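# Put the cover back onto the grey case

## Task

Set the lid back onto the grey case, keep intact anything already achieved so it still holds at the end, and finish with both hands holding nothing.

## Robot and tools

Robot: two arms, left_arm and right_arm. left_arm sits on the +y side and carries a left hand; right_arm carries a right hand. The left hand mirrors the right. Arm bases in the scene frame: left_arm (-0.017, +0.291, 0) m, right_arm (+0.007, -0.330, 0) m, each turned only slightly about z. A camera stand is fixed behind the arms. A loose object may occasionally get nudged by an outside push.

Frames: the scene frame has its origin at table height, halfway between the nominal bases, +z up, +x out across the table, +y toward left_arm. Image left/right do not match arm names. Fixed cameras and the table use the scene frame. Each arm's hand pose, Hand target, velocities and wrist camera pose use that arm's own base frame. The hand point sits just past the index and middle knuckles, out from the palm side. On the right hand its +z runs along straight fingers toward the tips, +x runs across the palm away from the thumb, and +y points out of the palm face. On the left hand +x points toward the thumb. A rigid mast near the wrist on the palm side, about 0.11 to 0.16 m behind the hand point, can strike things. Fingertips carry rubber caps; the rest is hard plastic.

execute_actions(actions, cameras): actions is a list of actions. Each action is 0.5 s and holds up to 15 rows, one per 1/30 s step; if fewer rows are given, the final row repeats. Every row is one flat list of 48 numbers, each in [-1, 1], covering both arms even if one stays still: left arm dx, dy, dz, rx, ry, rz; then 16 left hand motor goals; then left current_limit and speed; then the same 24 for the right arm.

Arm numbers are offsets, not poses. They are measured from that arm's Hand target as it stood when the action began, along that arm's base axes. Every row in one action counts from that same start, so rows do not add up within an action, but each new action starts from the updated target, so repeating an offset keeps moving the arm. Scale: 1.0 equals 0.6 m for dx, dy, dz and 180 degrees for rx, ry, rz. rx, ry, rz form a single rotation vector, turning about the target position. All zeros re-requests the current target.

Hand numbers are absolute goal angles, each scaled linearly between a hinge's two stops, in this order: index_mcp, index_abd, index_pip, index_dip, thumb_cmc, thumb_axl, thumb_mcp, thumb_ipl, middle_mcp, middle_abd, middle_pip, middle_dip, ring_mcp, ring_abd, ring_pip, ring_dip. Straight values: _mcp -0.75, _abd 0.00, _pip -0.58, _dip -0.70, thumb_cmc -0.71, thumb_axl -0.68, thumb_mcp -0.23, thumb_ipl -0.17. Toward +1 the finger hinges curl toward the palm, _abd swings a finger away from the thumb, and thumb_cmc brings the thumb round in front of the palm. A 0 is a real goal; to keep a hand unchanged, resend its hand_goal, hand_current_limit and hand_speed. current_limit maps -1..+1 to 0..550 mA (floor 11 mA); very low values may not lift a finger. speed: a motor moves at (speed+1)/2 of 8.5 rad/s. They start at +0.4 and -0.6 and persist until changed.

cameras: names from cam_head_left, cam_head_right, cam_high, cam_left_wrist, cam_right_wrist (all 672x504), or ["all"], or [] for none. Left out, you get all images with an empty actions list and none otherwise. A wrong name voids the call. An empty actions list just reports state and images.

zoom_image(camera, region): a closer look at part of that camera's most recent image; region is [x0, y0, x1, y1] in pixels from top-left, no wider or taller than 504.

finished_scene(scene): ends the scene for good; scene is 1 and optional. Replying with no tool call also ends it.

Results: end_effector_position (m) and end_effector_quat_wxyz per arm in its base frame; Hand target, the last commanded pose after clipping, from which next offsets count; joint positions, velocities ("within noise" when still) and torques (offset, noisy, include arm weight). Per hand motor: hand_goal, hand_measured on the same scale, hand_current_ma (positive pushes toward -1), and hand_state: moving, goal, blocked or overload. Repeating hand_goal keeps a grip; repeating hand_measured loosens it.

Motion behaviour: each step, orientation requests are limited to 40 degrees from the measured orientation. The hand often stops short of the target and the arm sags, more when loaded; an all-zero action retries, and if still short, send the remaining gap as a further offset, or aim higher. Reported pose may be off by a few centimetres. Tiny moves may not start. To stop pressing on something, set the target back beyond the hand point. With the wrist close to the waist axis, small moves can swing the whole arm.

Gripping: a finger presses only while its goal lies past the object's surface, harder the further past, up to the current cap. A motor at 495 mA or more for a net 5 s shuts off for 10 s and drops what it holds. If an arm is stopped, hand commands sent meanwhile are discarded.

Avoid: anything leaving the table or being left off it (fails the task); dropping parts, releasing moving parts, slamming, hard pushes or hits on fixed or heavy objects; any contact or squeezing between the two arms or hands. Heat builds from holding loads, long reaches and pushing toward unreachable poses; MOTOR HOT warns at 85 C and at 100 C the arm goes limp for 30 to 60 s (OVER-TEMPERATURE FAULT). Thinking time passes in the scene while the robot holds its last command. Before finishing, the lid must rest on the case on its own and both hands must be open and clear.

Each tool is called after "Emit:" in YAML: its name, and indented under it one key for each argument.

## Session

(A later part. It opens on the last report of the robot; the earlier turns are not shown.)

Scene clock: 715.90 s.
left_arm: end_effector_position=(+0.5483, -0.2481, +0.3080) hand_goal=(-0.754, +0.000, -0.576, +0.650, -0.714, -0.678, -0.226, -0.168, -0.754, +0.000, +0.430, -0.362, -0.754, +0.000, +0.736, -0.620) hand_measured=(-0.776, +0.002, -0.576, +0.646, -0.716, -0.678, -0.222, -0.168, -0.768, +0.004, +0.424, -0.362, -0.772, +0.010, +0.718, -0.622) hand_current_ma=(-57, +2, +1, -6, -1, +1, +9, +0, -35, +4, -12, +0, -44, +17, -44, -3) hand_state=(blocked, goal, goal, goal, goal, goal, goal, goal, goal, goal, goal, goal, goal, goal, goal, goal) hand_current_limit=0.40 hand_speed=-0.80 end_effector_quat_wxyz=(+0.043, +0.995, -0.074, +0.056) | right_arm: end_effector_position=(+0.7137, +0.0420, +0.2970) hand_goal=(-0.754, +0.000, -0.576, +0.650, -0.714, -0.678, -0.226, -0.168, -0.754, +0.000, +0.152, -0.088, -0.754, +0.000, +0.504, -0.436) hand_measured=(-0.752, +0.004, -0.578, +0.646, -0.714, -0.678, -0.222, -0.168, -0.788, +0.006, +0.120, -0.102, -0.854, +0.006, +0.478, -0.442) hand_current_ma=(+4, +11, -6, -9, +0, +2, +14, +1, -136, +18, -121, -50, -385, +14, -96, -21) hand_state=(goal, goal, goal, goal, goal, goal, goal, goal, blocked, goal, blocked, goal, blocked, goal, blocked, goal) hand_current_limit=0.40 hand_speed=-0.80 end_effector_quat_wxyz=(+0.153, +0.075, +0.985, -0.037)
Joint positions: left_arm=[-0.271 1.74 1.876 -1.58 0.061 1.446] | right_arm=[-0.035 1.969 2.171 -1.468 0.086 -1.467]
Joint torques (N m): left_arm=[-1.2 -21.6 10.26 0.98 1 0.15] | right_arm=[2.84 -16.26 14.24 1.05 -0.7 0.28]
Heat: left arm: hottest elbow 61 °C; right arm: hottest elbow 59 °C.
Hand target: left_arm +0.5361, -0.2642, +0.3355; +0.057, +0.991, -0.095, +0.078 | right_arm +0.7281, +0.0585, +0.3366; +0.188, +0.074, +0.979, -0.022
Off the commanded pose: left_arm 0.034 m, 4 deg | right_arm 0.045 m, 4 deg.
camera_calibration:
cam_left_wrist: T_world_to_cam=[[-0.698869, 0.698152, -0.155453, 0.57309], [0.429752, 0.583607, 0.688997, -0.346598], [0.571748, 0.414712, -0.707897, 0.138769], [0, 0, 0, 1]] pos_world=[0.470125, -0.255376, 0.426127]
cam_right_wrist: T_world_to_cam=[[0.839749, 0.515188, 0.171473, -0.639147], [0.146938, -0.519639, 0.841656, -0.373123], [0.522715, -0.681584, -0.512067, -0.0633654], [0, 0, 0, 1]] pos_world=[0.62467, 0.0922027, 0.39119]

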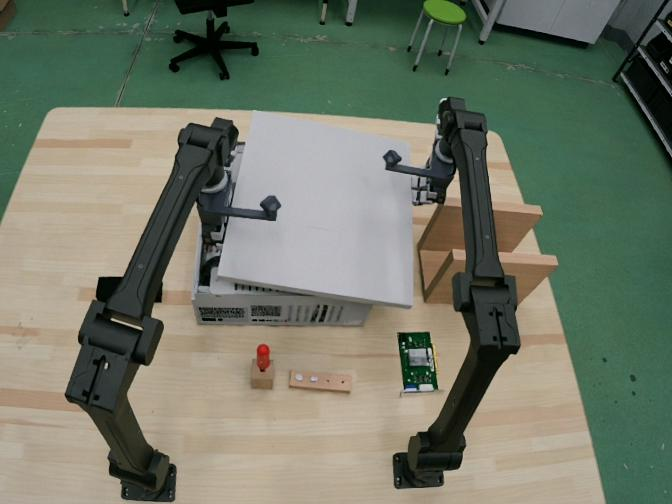

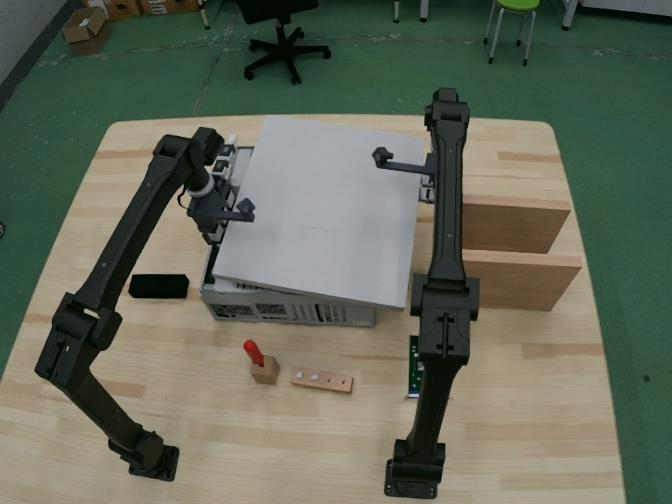

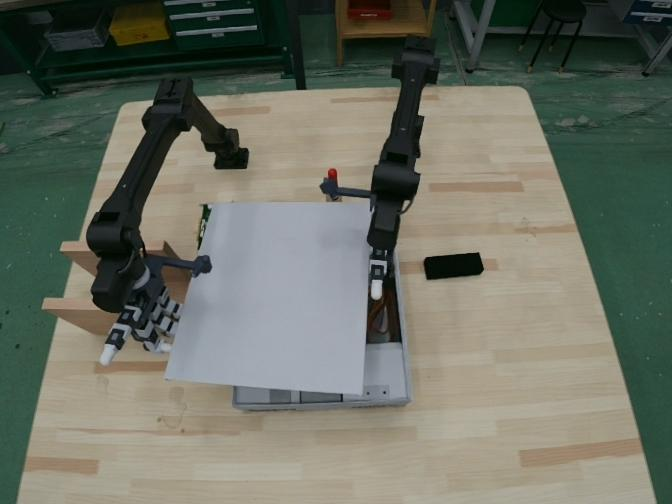

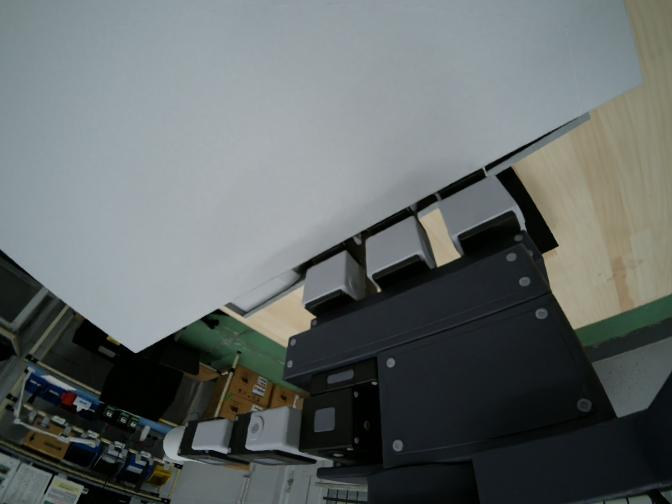

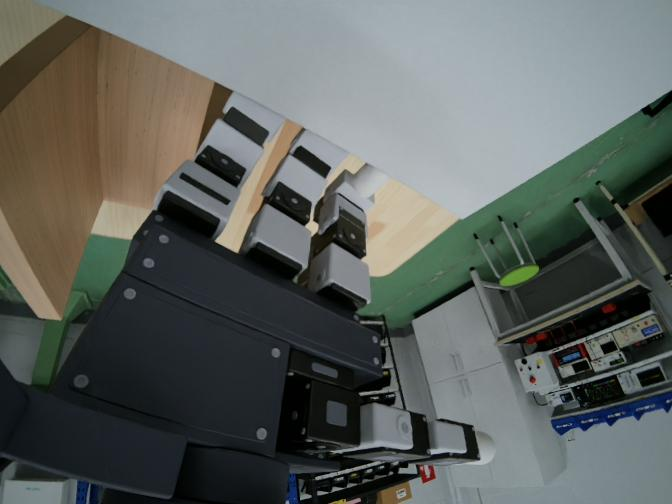

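Emit:
execute_actions:
  actions:
    - [[0.025,0.075,-0.025,0,0,0.021,-0.754,0,-0.576,0.65,-0.714,-0.678,-0.226,-0.168,-0.754,0,0.431,-0.362,-0.754,0,0.737,-0.62,0.4,-0.8,0.058,0.08,-0.01,0,0,0.021,-0.754,0,-0.576,0.65,-0.714,-0.678,-0.226,-0.168,-0.754,0,0.153,-0.087,-0.754,0,0.504,-0.435,0.4,-0.8]]
    - [[0.025,0.075,-0.025,0,0,0.021,-0.754,0,-0.576,0.65,-0.714,-0.678,-0.226,-0.168,-0.754,0,0.431,-0.362,-0.754,0,0.737,-0.62,0.4,-0.8,0.058,0.08,-0.01,0,0,0.021,-0.754,0,-0.576,0.65,-0.714,-0.678,-0.226,-0.168,-0.754,0,0.153,-0.087,-0.754,0,0.504,-0.435,0.4,-0.8]]
  cameras: ["all"]

Scene clock: 734.30 s.
left_arm: end_effector_position=(+0.5707, -0.1676, +0.2834) hand_goal=(-0.754, +0.000, -0.576, +0.650, -0.714, -0.678, -0.226, -0.168, -0.754, +0.000, +0.430, -0.362, -0.754, +0.000, +0.736, -0.620) hand_measured=(-0.762, +0.004, -0.578, +0.650, -0.716, -0.678, -0.222, -0.168, -0.758, +0.004, +0.424, -0.362, -0.774, +0.006, +0.718, -0.622) hand_current_ma=(-15, +5, -1, -1, -1, +1, +9, +0, -7, +4, -12, +0, -52, +7, -44, -3) hand_state=(goal, goal, goal, goal, goal, goal, goal, goal, goal, goal, goal, goal, goal, goal, goal, goal) hand_current_limit=0.40 hand_speed=-0.80 end_effector_quat_wxyz=(+0.046, +0.997, -0.019, +0.059) | right_arm: end_effector_position=(+0.7907, +0.1466, +0.2817) hand_goal=(-0.754, +0.000, -0.576, +0.650, -0.714, -0.678, -0.226, -0.168, -0.754, +0.000, +0.152, -0.088, -0.754, +0.000, +0.504, -0.436) hand_measured=(-0.752, +0.004, -0.578, +0.646, -0.714, -0.678, -0.222, -0.168, -0.772, +0.006, +0.132, -0.098, -0.802, +0.006, +0.474, -0.446) hand_current_ma=(+4, +10, -6, -9, +0, +2, +14, +1, -64, +16, -71, -33, -200, +14, -108, -34) hand_state=(goal, goal, goal, goal, goal, goal, goal, goal, goal, goal, blocked, goal, blocked, goal, blocked, goal) hand_current_limit=0.40 hand_speed=-0.80 end_effector_quat_wxyz=(+0.173, +0.012, +0.985, -0.014)
Joint positions: left_arm=[-0.123 1.72 1.781 -1.505 0.079 1.48] | right_arm=[0.096 2.374 2.82 -1.674 0.064 -1.461]
Joint torques (N m): left_arm=[-0.21 -21.3 9.88 1.24 0.53 0.11] | right_arm=[2.14 -20.31 13.67 1.09 -0.13 0.23]
Heat: left arm: hottest elbow 59 °C; right arm: hottest elbow 69 °C.
Hand target: left_arm +0.5662, -0.1741, +0.3059; +0.052, +0.995, -0.030, +0.082 | right_arm +0.7978, +0.1544, +0.3246; +0.189, +0.010, +0.982, -0.010
Off the commanded pose: left_arm 0.024 m, 3 deg | right_arm 0.044 m, 2 deg.
joint sent to its limit (right arm) — joint 4 (wrist pitch), lower limit. The joint targets are off in position and orientation.
camera_calibration:
cam_left_wrist: T_world_to_cam=[[-0.77211, 0.613986, -0.163915, 0.558825], [0.362101, 0.637027, 0.680499, -0.336327], [0.522235, 0.466066, -0.71418, 0.113794], [0, 0, 0, 1]] pos_world=[0.493831, -0.181897, 0.401739]
cam_right_wrist: T_world_to_cam=[[0.758185, 0.615874, 0.214137, -0.717315], [0.184351, -0.517483, 0.835599, -0.345359], [0.625436, -0.594062, -0.505885, -0.135875], [0, 0, 0, 1]] pos_world=[0.692506, 0.18234, 0.373448]

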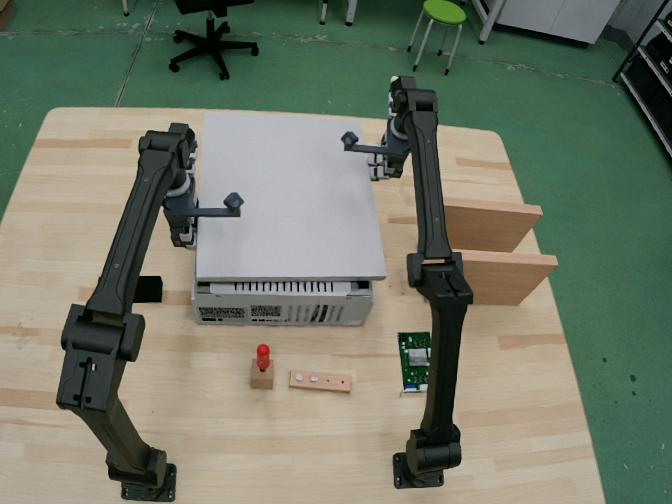

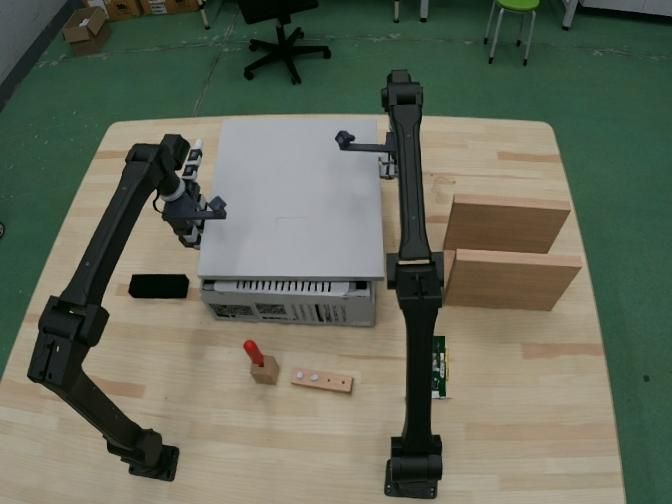

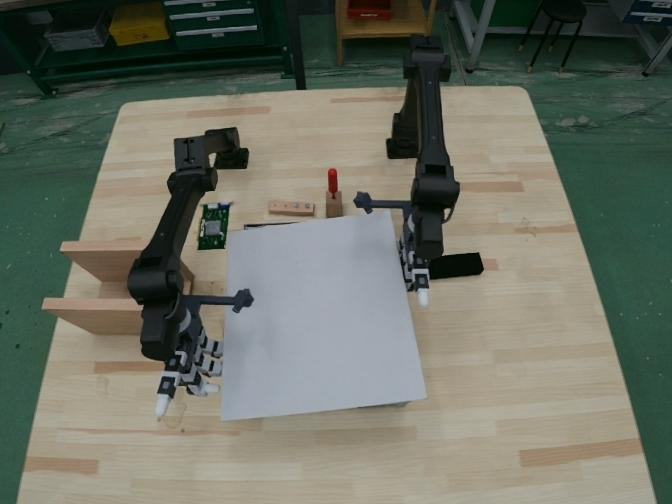

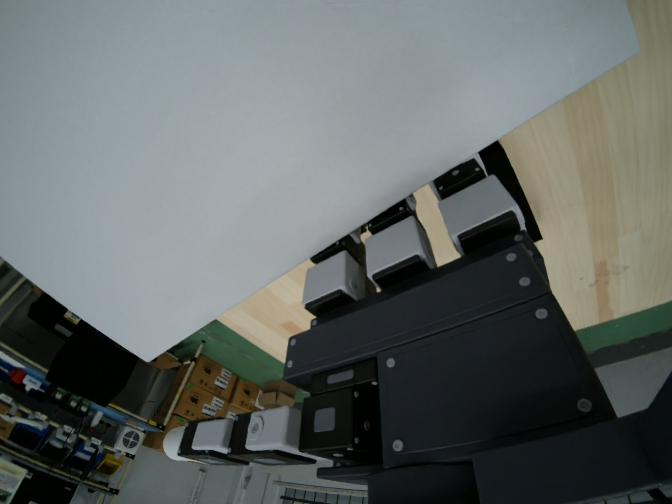

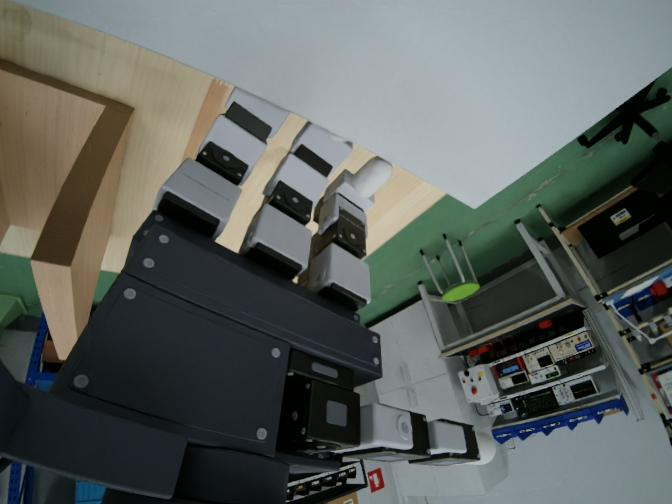

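Emit:
execute_actions:
  actions:
    - [[-0.028,0.018,-0.04,0,0,-0.0167,-0.754,0,-0.576,0.65,-0.714,-0.678,-0.226,-0.168,-0.754,0,0.431,-0.362,-0.754,0,0.737,-0.62,0.4,-0.8,-0.055,-0.006,-0.04,0,0.0167,-0.0167,-0.754,0,-0.576,0.65,-0.714,-0.678,-0.226,-0.168,-0.754,0,0.153,-0.087,-0.754,0,0.504,-0.435,0.4,-0.8]]
    - [[0,0,-0.02,0,0,0,-0.754,0,-0.576,0.65,-0.714,-0.678,-0.226,-0.168,-0.754,0,0.431,-0.362,-0.754,0,0.737,-0.62,0.4,-0.8,0,0,-0.02,0,0,0,-0.754,0,-0.576,0.65,-0.714,-0.678,-0.226,-0.168,-0.754,0,0.153,-0.087,-0.754,0,0.504,-0.435,0.4,-0.8]]
  cameras: ["all"]

Scene clock: 766.17 s.
left_arm: end_effector_position=(+0.5529, -0.1621, +0.2789) hand_goal=(-0.754, +0.000, -0.576, +0.650, -0.714, -0.678, -0.226, -0.168, -0.754, +0.000, +0.430, -0.362, -0.754, +0.000, +0.736, -0.620) hand_measured=(-0.750, +0.010, -0.564, +0.660, -0.716, -0.678, -0.222, -0.168, -0.758, +0.004, +0.424, -0.362, -0.770, +0.008, +0.718, -0.622) hand_current_ma=(+9, +17, +25, +21, -1, +1, +9, +0, -7, +4, -12, +0, -41, +13, -45, -2) hand_state=(goal, goal, goal, goal, goal, goal, goal, goal, goal, goal, goal, goal, goal, goal, goal, goal) hand_current_limit=0.40 hand_speed=-0.80 end_effector_quat_wxyz=(+0.052, +0.994, -0.048, +0.088) | right_arm: end_effector_position=(+0.7694, +0.1396, +0.2595) hand_goal=(-0.754, +0.000, -0.576, +0.650, -0.714, -0.678, -0.226, -0.168, -0.754, +0.000, +0.152, -0.088, -0.754, +0.000, +0.504, -0.436) hand_measured=(-0.752, +0.004, -0.578, +0.646, -0.714, -0.678, -0.222, -0.168, -0.758, +0.004, +0.146, -0.092, -0.784, -0.004, +0.476, -0.442) hand_current_ma=(+4, +9, -5, -9, +0, +2, +14, +1, -10, +10, -18, -9, -122, -7, -101, -15) hand_state=(goal, goal, goal, goal, goal, goal, goal, goal, goal, goal, goal, goal, blocked, goal, blocked, goal) hand_current_limit=0.40 hand_speed=-0.80 end_effector_quat_wxyz=(+0.141, +0.038, +0.989, -0.023)
Joint positions: left_arm=[-0.11 1.645 1.662 -1.405 0.092 1.548] | right_arm=[0.096 2.237 2.522 -1.581 0.082 -1.41]
Joint torques (N m): left_arm=[0.44 -16.67 8.16 1.25 0.57 0.15] | right_arm=[2.55 -21.48 8.27 1.43 -0.17 0.17]
Heat: left arm: hottest elbow 56 °C; right arm: hottest elbow 65 °C.
Hand target: left_arm +0.5493, -0.1633, +0.2696; +0.054, +0.994, -0.056, +0.081 | right_arm +0.7647, +0.1508, +0.2884; +0.163, +0.035, +0.986, -0.015
Off the commanded pose: left_arm 0.010 m, 1 deg | right_arm 0.032 m, 3 deg.
camera_calibration:
cam_left_wrist: T_world_to_cam=[[-0.72488, 0.65434, -0.215378, 0.535798], [0.3553, 0.622985, 0.696888, -0.333365], [0.590178, 0.428637, -0.684076, 0.065271], [0, 0, 0, 1]] pos_world=[0.468312, -0.170891, 0.392367]
cam_right_wrist: T_world_to_cam=[[0.80215, 0.575165, 0.160439, -0.706351], [0.208596, -0.521675, 0.82725, -0.342392], [0.559503, -0.630112, -0.538439, -0.0738332], [0, 0, 0, 1]] pos_world=[0.679331, 0.181128, 0.356816]

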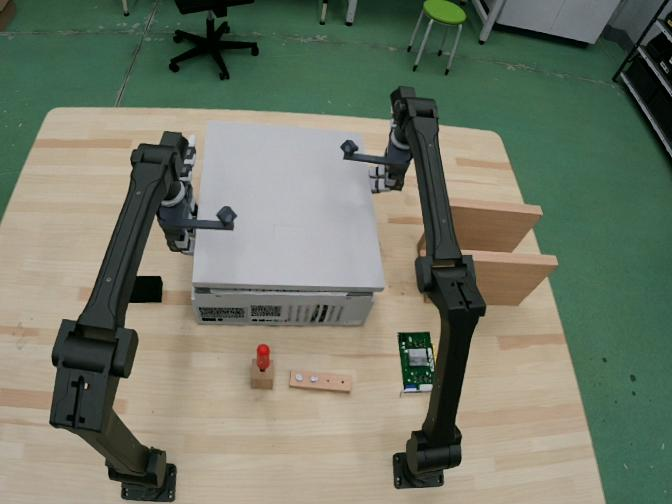

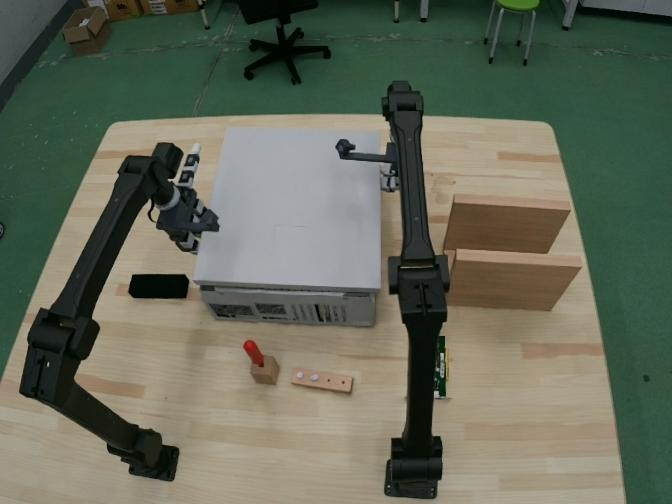

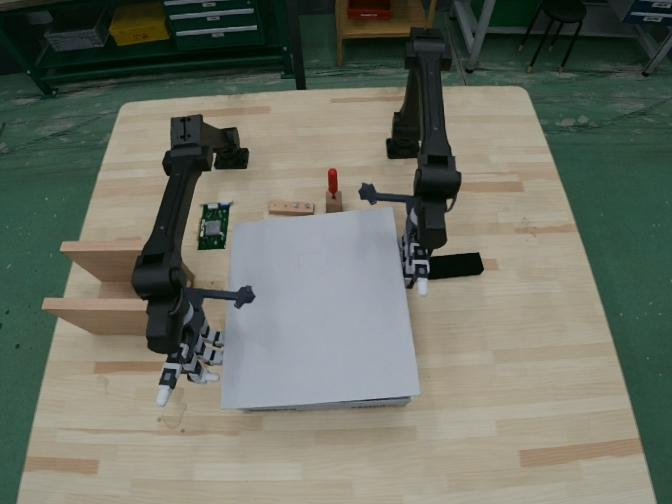

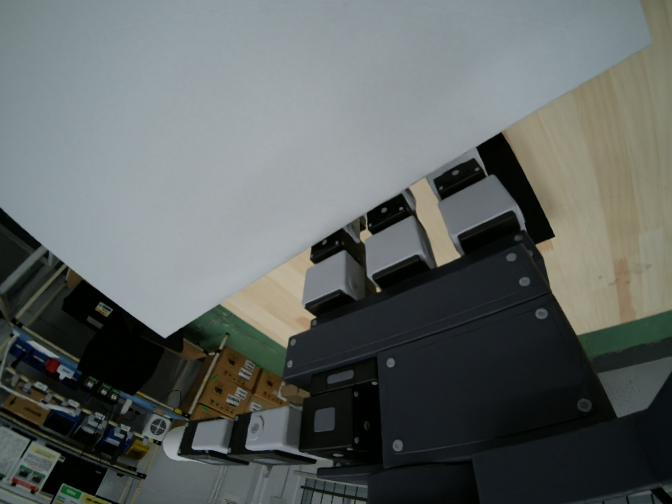

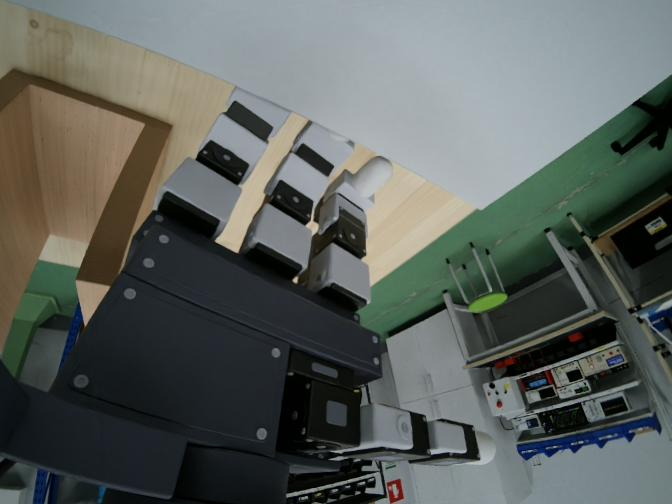

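Emit:
execute_actions:
  actions:
    - [[0,0.015,0,0,0,-0.011,-0.754,0,-0.576,0.65,-0.714,-0.678,-0.226,-0.168,-0.754,0,0.1,-0.03,-0.754,0,0.3,-0.2,0.4,-0.85,-0.018,0,-0.03,0,0,-0.011,-0.754,0,-0.576,0.65,-0.714,-0.678,-0.226,-0.168,-0.754,0,0.153,-0.087,-0.754,0,0.504,-0.435,0.4,-0.85]]
    - [[0,0,0,0,0,0,-0.754,0,-0.576,0.65,-0.714,-0.678,-0.226,-0.168,-0.754,0,-0.576,0.65,-0.754,0,-0.3,0.38,0.4,-0.85,0,0,-0.03,0,0,0,-0.754,0,-0.576,0.65,-0.714,-0.678,-0.226,-0.168,-0.754,0,0.153,-0.087,-0.754,0,0.504,-0.435,0.4,-0.85]]
  cameras: ["all"]

Scene clock: 788.70 s.
left_arm: end_effector_position=(+0.5482, -0.1657, +0.2926) hand_goal=(-0.754, +0.000, -0.576, +0.650, -0.714, -0.678, -0.226, -0.168, -0.754, +0.000, -0.576, +0.650, -0.754, +0.000, -0.300, +0.380) hand_measured=(-0.782, +0.004, -0.574, +0.652, -0.716, -0.678, -0.222, -0.168, -0.694, +0.004, -0.162, +0.646, -0.610, -0.002, -0.204, +0.376) hand_current_ma=(-80, +5, +3, +4, -1, +1, +9, +0, +213, +6, +385, -5, +385, -2, +352, -6) hand_state=(blocked, goal, goal, goal, goal, goal, goal, goal, blocked, goal, blocked, goal, blocked, goal, blocked, goal) hand_current_limit=0.40 hand_speed=-0.85 end_effector_quat_wxyz=(+0.078, +0.991, -0.051, +0.092) | right_arm: end_effector_position=(+0.7621, +0.1333, +0.2540) hand_goal=(-0.754, +0.000, -0.576, +0.650, -0.714, -0.678, -0.226, -0.168, -0.754, +0.000, +0.152, -0.088, -0.754, +0.000, +0.504, -0.436) hand_measured=(-0.752, +0.004, -0.578, +0.646, -0.714, -0.678, -0.222, -0.168, -0.756, +0.004, +0.146, -0.092, -0.766, +0.000, +0.526, -0.402) hand_current_ma=(+4, +9, -5, -9, +0, +2, +14, +1, -8, +10, -18, -9, -39, -1, +77, +128) hand_state=(goal, goal, goal, goal, goal, goal, goal, goal, goal, goal, goal, goal, goal, goal, blocked, blocked) hand_current_limit=0.40 hand_speed=-0.85 end_effector_quat_wxyz=(+0.169, +0.065, +0.983, -0.025)
Joint positions: left_arm=[-0.101 1.63 1.662 -1.409 0.146 1.558] | right_arm=[0.096 2.11 2.273 -1.406 0.103 -1.361]
Joint torques (N m): left_arm=[1.26 -14.33 8.94 1.1 -1.18 0.6] | right_arm=[3.02 -18.78 7.5 1.11 -0.42 0.08]
Heat: left arm: hottest elbow 54 °C; right arm: hottest elbow 60 °C.
Hand target: left_arm +0.5493, -0.1543, +0.2696; +0.056, +0.993, -0.073, +0.080 | right_arm +0.7539, +0.1508, +0.2526; +0.163, +0.052, +0.985, -0.018
Off the commanded pose: left_arm 0.026 m, 4 deg | right_arm 0.019 m, 2 deg.
camera_calibration:
cam_left_wrist: T_world_to_cam=[[-0.716165, 0.649645, -0.255086, 0.543629], [0.357396, 0.655293, 0.665477, -0.325628], [0.59948, 0.385424, -0.701478, 0.0717654], [0, 0, 0, 1]] pos_world=[0.462684, -0.167445, 0.405712]
cam_right_wrist: T_world_to_cam=[[0.820784, 0.532426, 0.206968, -0.716301], [0.133102, -0.530596, 0.837109, -0.283489], [0.555516, -0.659538, -0.506372, -0.0778592], [0, 0, 0, 1]] pos_world=[0.668913, 0.179608, 0.346137]

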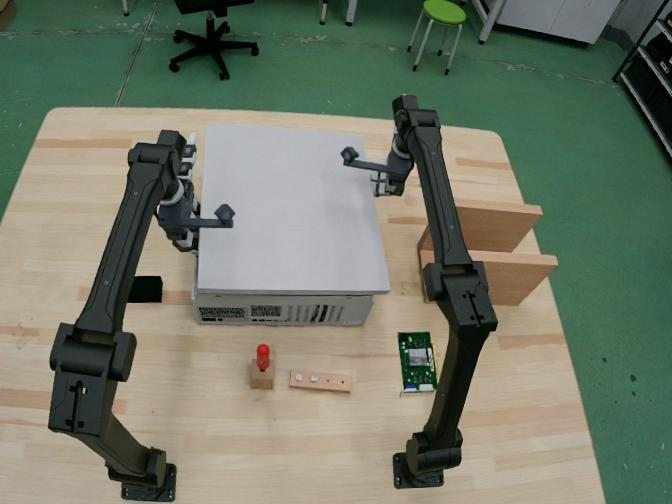

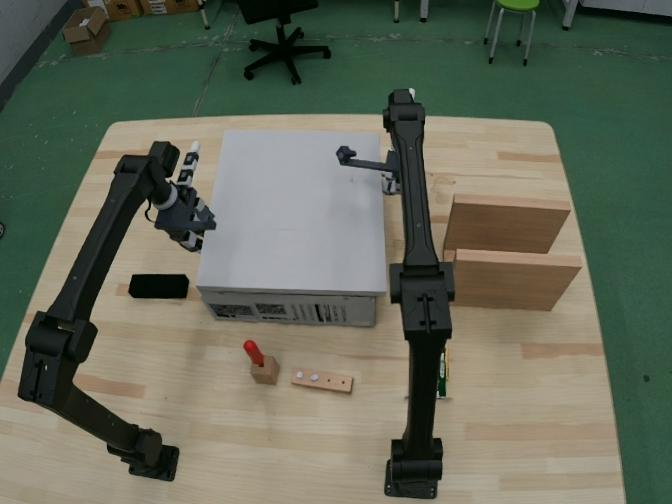

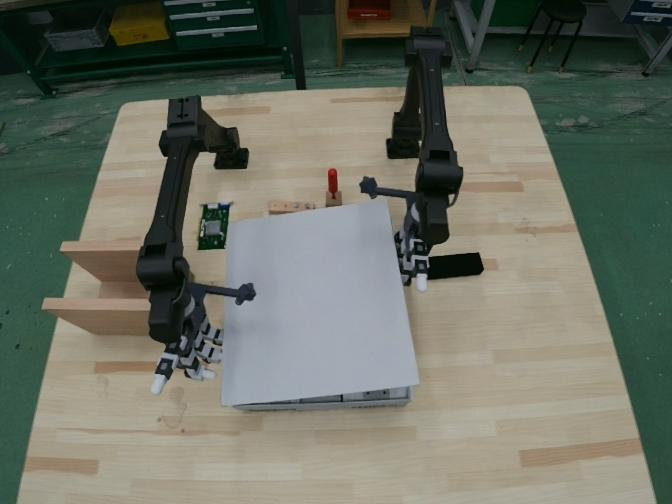

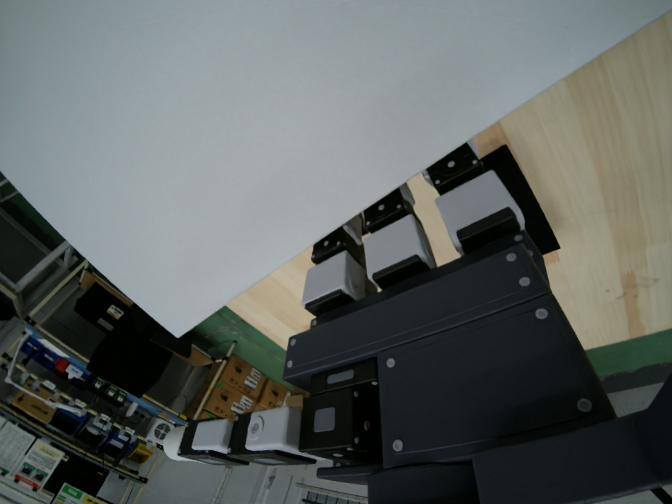

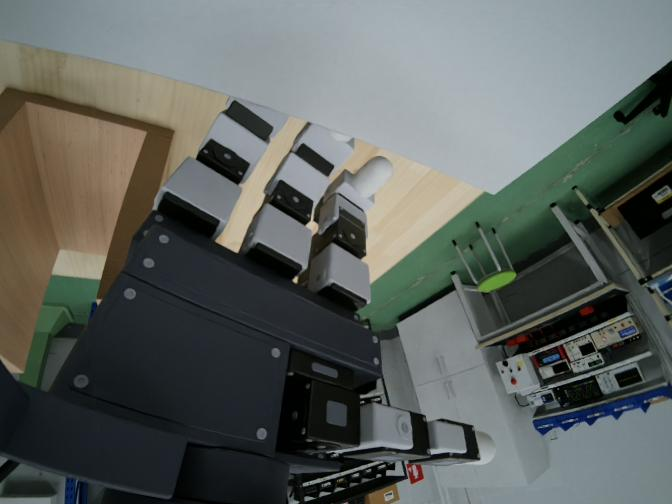

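Emit:
execute_actions:
  actions:
    - [[0,0,0.03,0,0,0,-0.754,0,-0.5,0.6,-0.714,-0.678,-0.226,-0.168,-0.754,0,0.1,-0.03,-0.754,0,0.3,-0.2,0.4,-0.85,0,0,0.04,0,0,0,-0.754,0,-0.576,0.65,-0.714,-0.678,-0.226,-0.168,-0.754,0,0.153,-0.087,-0.754,0,0.504,-0.435,0.4,-0.85]]
    - [[0.033,0.027,0,0,0,-0.02,-0.754,0,-0.5,0.6,-0.714,-0.678,-0.226,-0.168,-0.754,0,0.1,-0.03,-0.754,0,0.3,-0.2,0.4,-0.85,0.005,0.005,0,0,0,-0.02,-0.754,0,-0.576,0.65,-0.714,-0.678,-0.226,-0.168,-0.754,0,0.153,-0.087,-0.754,0,0.504,-0.435,0.4,-0.85]]
  cameras: ["all"]

Scene clock: 797.83 s.
left_arm: end_effector_position=(+0.5536, -0.1579, +0.2886) hand_goal=(-0.754, +0.000, -0.500, +0.600, -0.714, -0.678, -0.226, -0.168, -0.754, +0.000, +0.100, -0.030, -0.754, +0.000, +0.300, -0.200) hand_measured=(-0.756, +0.004, -0.504, +0.602, -0.716, -0.678, -0.222, -0.168, -0.724, +0.004, +0.116, -0.028, -0.722, -0.006, +0.294, -0.206) hand_current_ma=(-4, +4, -6, +4, -1, +1, +9, +0, +86, +6, +36, +3, +93, -9, -11, -12) hand_state=(goal, goal, goal, goal, goal, goal, goal, goal, blocked, goal, goal, goal, blocked, goal, goal, goal) hand_current_limit=0.40 hand_speed=-0.85 end_effector_quat_wxyz=(+0.073, +0.989, -0.104, +0.075) | right_arm: end_effector_position=(+0.7546, +0.1308, +0.2550) hand_goal=(-0.754, +0.000, -0.576, +0.650, -0.714, -0.678, -0.226, -0.168, -0.754, +0.000, +0.152, -0.088, -0.754, +0.000, +0.504, -0.436) hand_measured=(-0.752, +0.004, -0.578, +0.646, -0.714, -0.678, -0.222, -0.168, -0.756, +0.004, +0.146, -0.092, -0.764, -0.002, +0.504, -0.426) hand_current_ma=(+5, +8, -5, -9, +0, +2, +14, +1, -6, +9, -17, -9, -35, -3, -2, +32) hand_state=(goal, goal, goal, goal, goal, goal, goal, goal, goal, goal, goal, goal, goal, goal, goal, goal) hand_current_limit=0.40 hand_speed=-0.85 end_effector_quat_wxyz=(+0.146, +0.096, +0.984, -0.030)
Joint positions: left_arm=[-0.081 1.695 1.745 -1.472 0.149 1.688] | right_arm=[0.101 2.11 2.288 -1.471 0.116 -1.292]
Joint torques (N m): left_arm=[2.67 -14.86 13.12 0.38 -0.66 0.3] | right_arm=[3.6 -17.73 12.26 0.59 -0.05 0.12]
Heat: left arm: hottest elbow 54 °C; right arm: hottest elbow 59 °C.
Hand target: left_arm +0.5691, -0.1381, +0.2876; +0.058, +0.990, -0.104, +0.078 | right_arm +0.7569, +0.1539, +0.2765; +0.162, +0.083, +0.983, -0.023
Off the commanded pose: left_arm 0.025 m, 2 deg | right_arm 0.032 m, 2 deg.
camera_calibration:
cam_left_wrist: T_world_to_cam=[[-0.647965, 0.728192, -0.223333, 0.506984], [0.441326, 0.59792, 0.669121, -0.386568], [0.620783, 0.335004, -0.708802, 0.0450109], [0, 0, 0, 1]] pos_world=[0.471169, -0.153124, 0.40379]
cam_right_wrist: T_world_to_cam=[[0.861586, 0.477465, 0.172325, -0.723798], [0.1347, -0.542365, 0.829274, -0.282305], [0.489413, -0.691279, -0.531609, -0.0143209], [0, 0, 0, 1]] pos_world=[0.66865, 0.182576, 0.351223]

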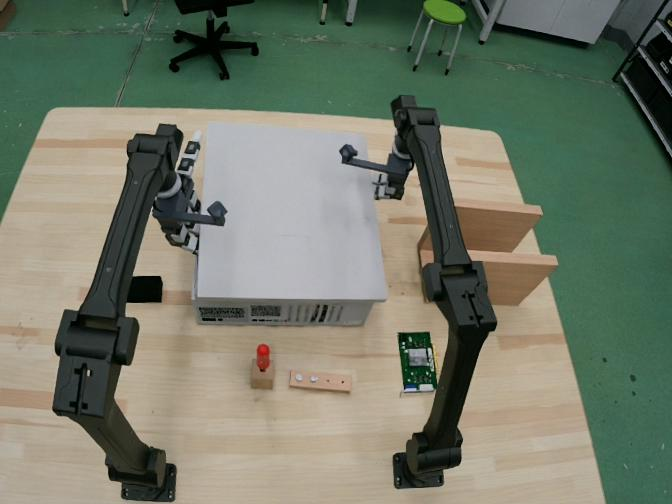

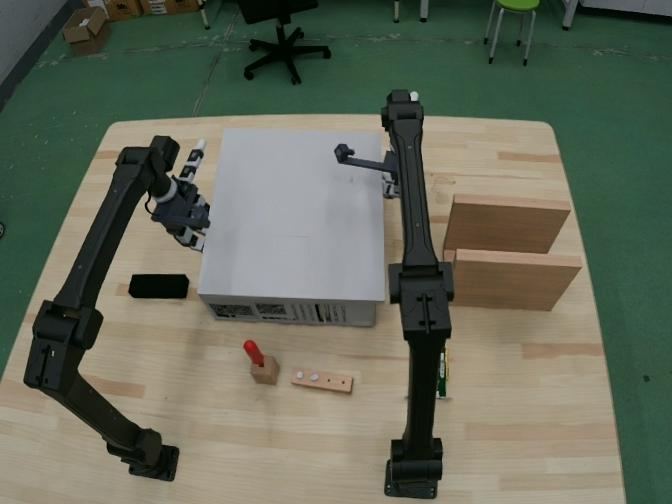

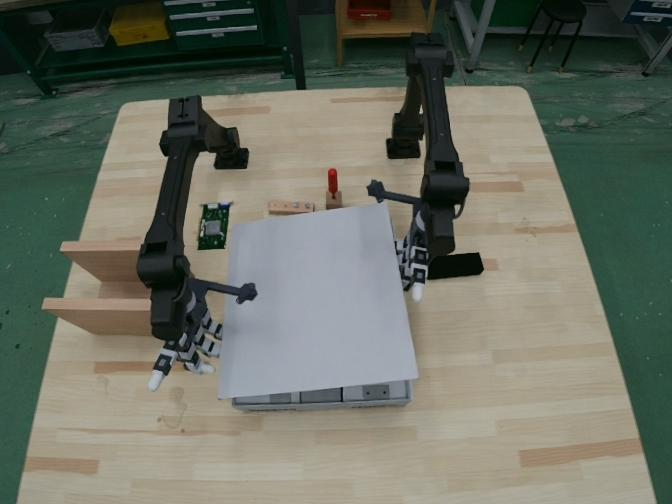

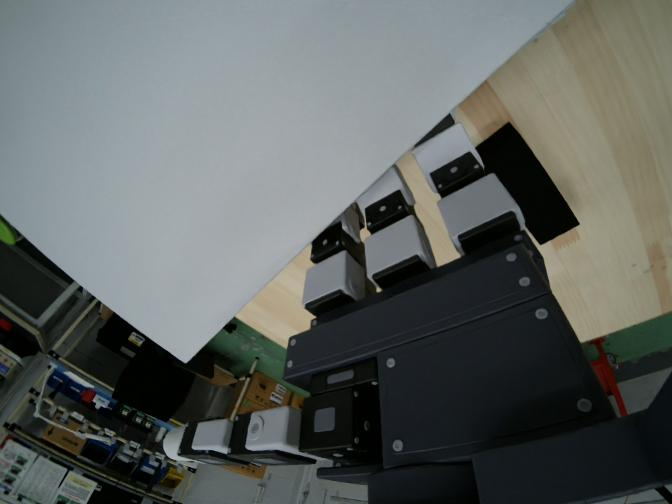

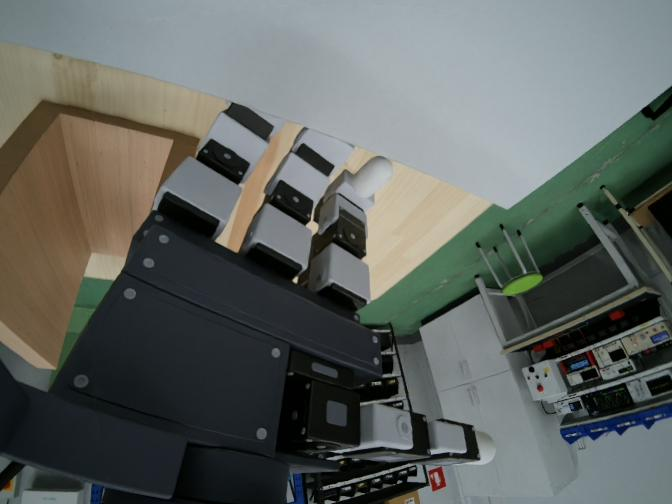

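Emit:
execute_actions:
  actions:
    - [[0,-0.01,0.05,0,0,0,-0.754,0,-0.5,0.6,-0.714,-0.678,-0.226,-0.168,-0.754,0,0.1,-0.03,-0.754,0,0.3,-0.2,0.4,-0.85,-0.01,0,0.03,0,0,0,-0.754,0,-0.576,0.65,-0.714,-0.678,-0.226,-0.168,-0.754,0,0.153,-0.087,-0.754,0,0.504,-0.435,0.4,-0.85]]
    - [[0.01,-0.01,0.01,0,0,-0.011,-0.754,0,-0.5,0.6,-0.714,-0.678,-0.226,-0.168,-0.754,0,0.1,-0.03,-0.754,0,0.3,-0.2,0.4,-0.85,-0.015,0,0.01,0,0,-0.011,-0.754,0,-0.576,0.65,-0.714,-0.678,-0.226,-0.168,-0.754,0,0.153,-0.087,-0.754,0,0.504,-0.435,0.4,-0.85]]
  cameras: ["all"]

Scene clock: 808.53 s.
left_arm: end_effector_position=(+0.5631, -0.1456, +0.2930) hand_goal=(-0.754, +0.000, -0.500, +0.600, -0.714, -0.678, -0.226, -0.168, -0.754, +0.000, +0.100, -0.030, -0.754, +0.000, +0.300, -0.200) hand_measured=(-0.758, +0.004, -0.504, +0.602, -0.716, -0.678, -0.222, -0.168, -0.758, +0.002, +0.100, -0.028, -0.778, -0.008, +0.274, -0.210) hand_current_ma=(-8, +4, -6, +4, -1, +1, +9, +0, -7, +3, -1, +3, -68, -14, -69, -19) hand_state=(goal, goal, goal, goal, goal, goal, goal, goal, goal, goal, goal, goal, blocked, goal, blocked, goal) hand_current_limit=0.40 hand_speed=-0.85 end_effector_quat_wxyz=(+0.058, +0.991, -0.110, +0.046) | right_arm: end_effector_position=(+0.7465, +0.1388, +0.2571) hand_goal=(-0.754, +0.000, -0.576, +0.650, -0.714, -0.678, -0.226, -0.168, -0.754, +0.000, +0.152, -0.088, -0.754, +0.000, +0.504, -0.436) hand_measured=(-0.752, +0.004, -0.578, +0.646, -0.714, -0.678, -0.222, -0.168, -0.756, +0.004, +0.146, -0.092, -0.774, +0.004, +0.486, -0.438) hand_current_ma=(+5, +8, -5, -9, +0, +2, +14, +1, -6, +9, -17, -9, -73, +11, -66, -3) hand_state=(goal, goal, goal, goal, goal, goal, goal, goal, goal, goal, goal, goal, goal, goal, goal, goal) hand_current_limit=0.40 hand_speed=-0.85 end_effector_quat_wxyz=(+0.132, +0.104, +0.985, -0.035)
Joint positions: left_arm=[-0.066 1.764 1.864 -1.584 0.12 1.72] | right_arm=[0.117 2.11 2.302 -1.518 0.126 -1.26]
Joint torques (N m): left_arm=[0.09 -18.08 15.39 0.21 0.54 0.14] | right_arm=[2.96 -20.6 10.63 0.76 0.07 0.19]
Heat: left arm: hottest elbow 60 °C; right arm: hottest elbow 63 °C.
Hand target: left_arm +0.5751, -0.1502, +0.3237; +0.060, +0.988, -0.121, +0.077 | right_arm +0.7419, +0.1538, +0.3007; +0.162, +0.100, +0.981, -0.026
Off the commanded pose: left_arm 0.033 m, 4 deg | right_arm 0.046 m, 4 deg.
camera_calibration:
cam_left_wrist: T_world_to_cam=[[-0.649136, 0.743562, -0.160429, 0.489586], [0.485749, 0.567504, 0.664821, -0.429222], [0.58538, 0.353631, -0.729572, 0.066951], [0, 0, 0, 1]] pos_world=[0.487111, -0.144129, 0.412745]
cam_right_wrist: T_world_to_cam=[[0.874418, 0.462865, 0.145428, -0.721613], [0.148826, -0.541186, 0.827628, -0.288855], [0.461783, -0.70205, -0.542109, 0.0211983], [0, 0, 0, 1]] pos_world=[0.664192, 0.192567, 0.355499]

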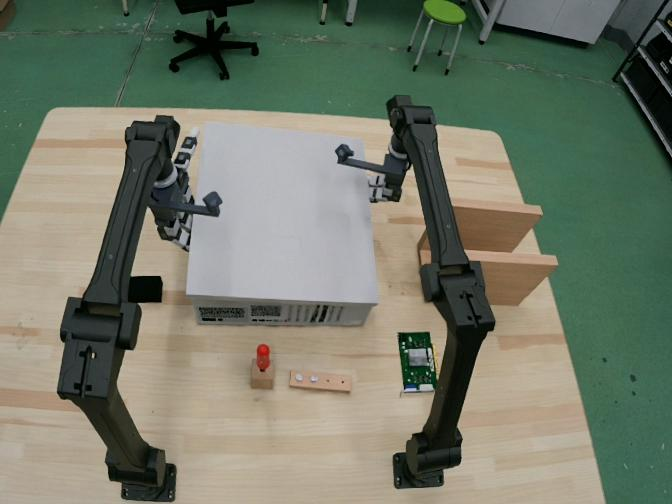

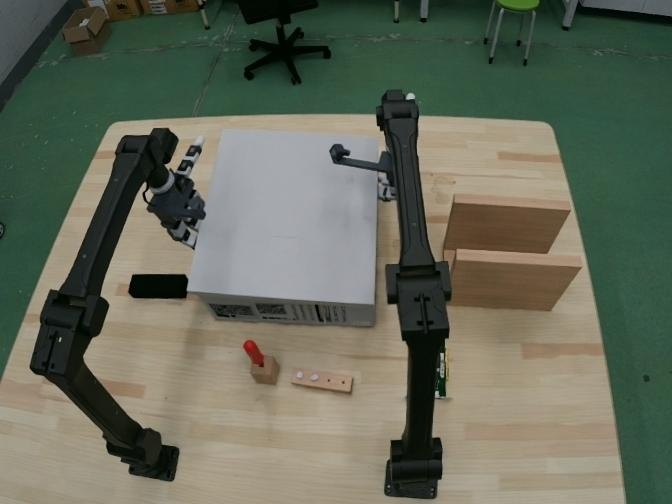

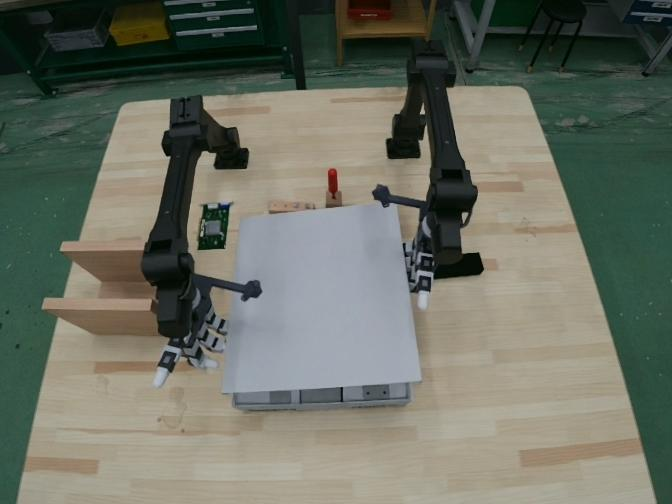

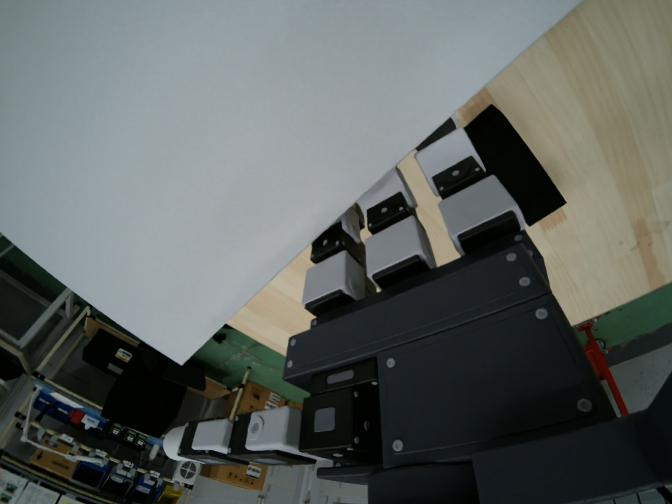

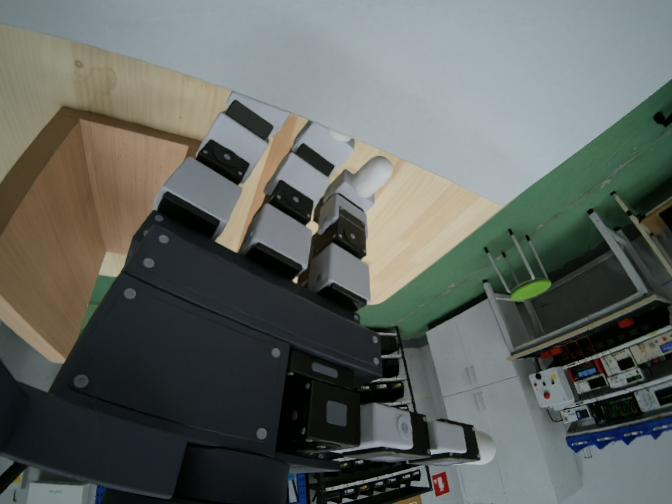

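Emit:
execute_actions:
  actions:
    - [[0.035,0.012,0,0,0,-0.008,-0.754,0,-0.5,0.6,-0.714,-0.678,-0.226,-0.168,-0.754,0,0.1,-0.03,-0.754,0,0.3,-0.2,0.4,-0.85,0.035,0,0,0,0,-0.008,-0.754,0,-0.576,0.65,-0.714,-0.678,-0.226,-0.168,-0.754,0,0.153,-0.087,-0.754,0,0.504,-0.435,0.4,-0.85]]
    - [[0,0,-0.03,0,0,0,-0.754,0,-0.5,0.6,-0.714,-0.678,-0.226,-0.168,-0.754,0,0.1,-0.03,-0.754,0,0.3,-0.2,0.4,-0.85,0,0,-0.03,0,0,0,-0.754,0,-0.576,0.65,-0.714,-0.678,-0.226,-0.168,-0.754,0,0.153,-0.087,-0.754,0,0.504,-0.435,0.4,-0.85]]
    - [[0,0,-0.03,0,0,0,-0.754,0,-0.5,0.6,-0.714,-0.678,-0.226,-0.168,-0.754,0,0.1,-0.03,-0.754,0,0.3,-0.2,0.4,-0.85,0,0,-0.03,0,0,0,-0.754,0,-0.576,0.65,-0.714,-0.678,-0.226,-0.168,-0.754,0,0.153,-0.087,-0.754,0,0.504,-0.435,0.4,-0.85]]
  cameras: ["all"]

Scene clock: 833.37 s.
left_arm: end_effector_position=(+0.5951, -0.1451, +0.2810) hand_goal=(-0.754, +0.000, -0.500, +0.600, -0.714, -0.678, -0.226, -0.168, -0.754, +0.000, +0.100, -0.030, -0.754, +0.000, +0.300, -0.200) hand_measured=(-0.760, +0.004, -0.496, +0.606, -0.716, -0.678, -0.222, -0.168, -0.758, +0.002, +0.098, -0.028, -0.778, -0.008, +0.272, -0.212) hand_current_ma=(-12, +7, +5, +9, -1, +1, +9, +0, -8, +3, -2, +3, -68, -14, -75, -26) hand_state=(goal, goal, goal, goal, goal, goal, goal, goal, goal, goal, goal, goal, blocked, goal, blocked, goal) hand_current_limit=0.40 hand_speed=-0.85 end_effector_quat_wxyz=(+0.059, +0.988, -0.129, +0.064) | right_arm: end_effector_position=(+0.7615, +0.1366, +0.2557) hand_goal=(-0.754, +0.000, -0.576, +0.650, -0.714, -0.678, -0.226, -0.168, -0.754, +0.000, +0.152, -0.088, -0.754, +0.000, +0.504, -0.436) hand_measured=(-0.752, +0.004, -0.578, +0.646, -0.714, -0.678, -0.222, -0.168, -0.756, +0.004, +0.146, -0.092, -0.782, +0.004, +0.514, -0.422) hand_current_ma=(+5, +8, -5, -9, +0, +2, +14, +1, -5, +9, -16, -9, -112, +9, +30, +48) hand_state=(goal, goal, goal, goal, goal, goal, goal, goal, goal, goal, goal, goal, blocked, goal, goal, goal) hand_current_limit=0.40 hand_speed=-0.85 end_effector_quat_wxyz=(+0.147, +0.115, +0.982, -0.040)
Joint positions: left_arm=[-0.06 1.84 1.935 -1.545 0.126 1.763] | right_arm=[0.117 2.135 2.334 -1.498 0.144 -1.239]
Joint torques (N m): left_arm=[0.79 -21.13 9.43 1.31 0.55 0.14] | right_arm=[3.02 -19.14 8.06 2 -0.29 0.24]
Heat: left arm: hottest elbow 64 °C; right arm: hottest elbow 59 °C.
Hand target: left_arm +0.5961, -0.1430, +0.2877; +0.061, +0.986, -0.134, +0.076 | right_arm +0.7629, +0.1540, +0.2644; +0.161, +0.112, +0.980, -0.028
Off the commanded pose: left_arm 0.007 m, 2 deg | right_arm 0.020 m, 2 deg.
camera_calibration:
cam_left_wrist: T_world_to_cam=[[-0.614863, 0.765841, -0.18823, 0.498709], [0.479501, 0.552534, 0.681751, -0.440304], [0.626116, 0.328927, -0.706955, 0.00510392], [0, 0, 0, 1]] pos_world=[0.514568, -0.140327, 0.397658]
cam_right_wrist: T_world_to_cam=[[0.880293, 0.443578, 0.168293, -0.741128], [0.110528, -0.536712, 0.836495, -0.264881], [0.461375, -0.71776, -0.521492, 0.00901783], [0, 0, 0, 1]] pos_world=[0.677526, 0.193056, 0.351001]

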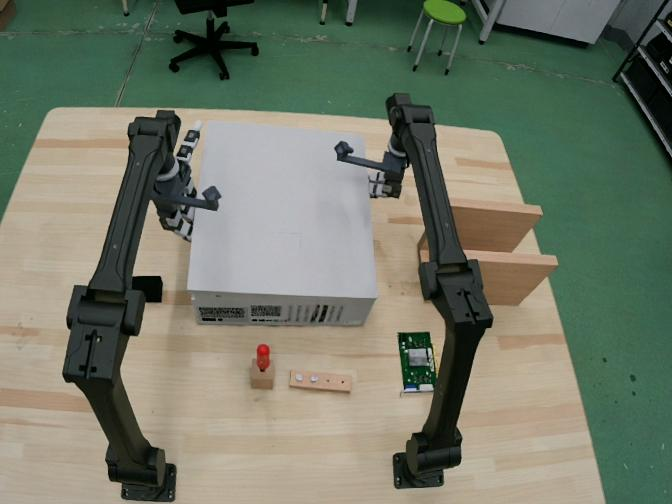

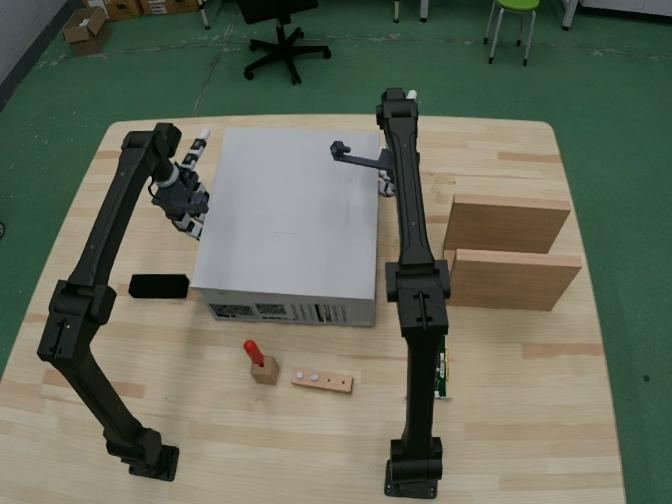

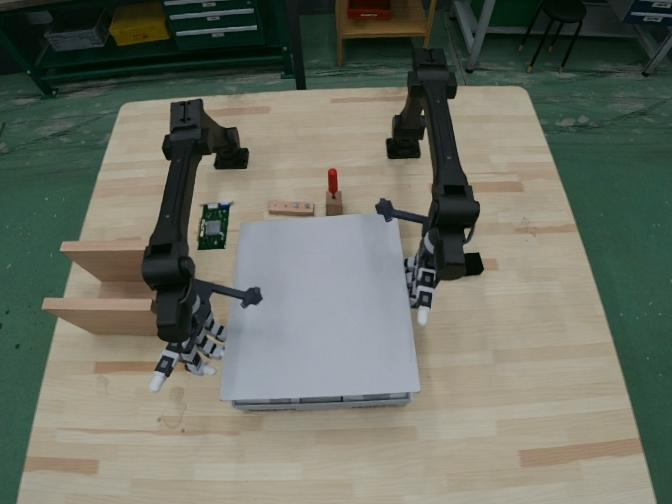

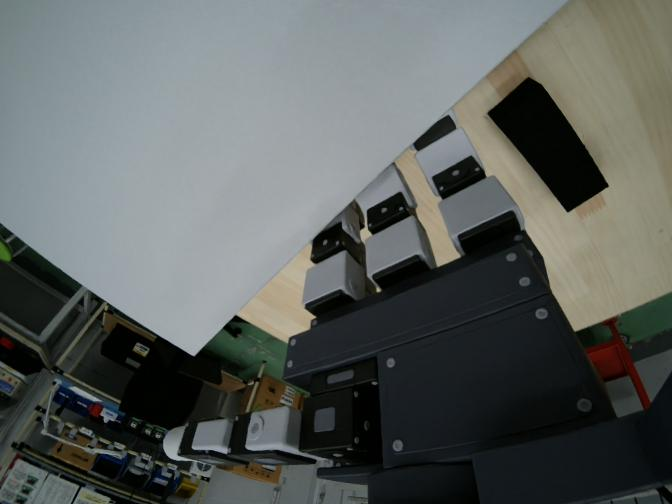

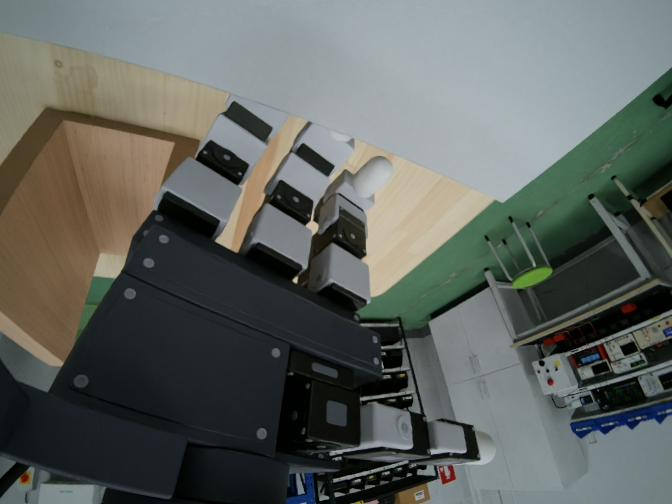

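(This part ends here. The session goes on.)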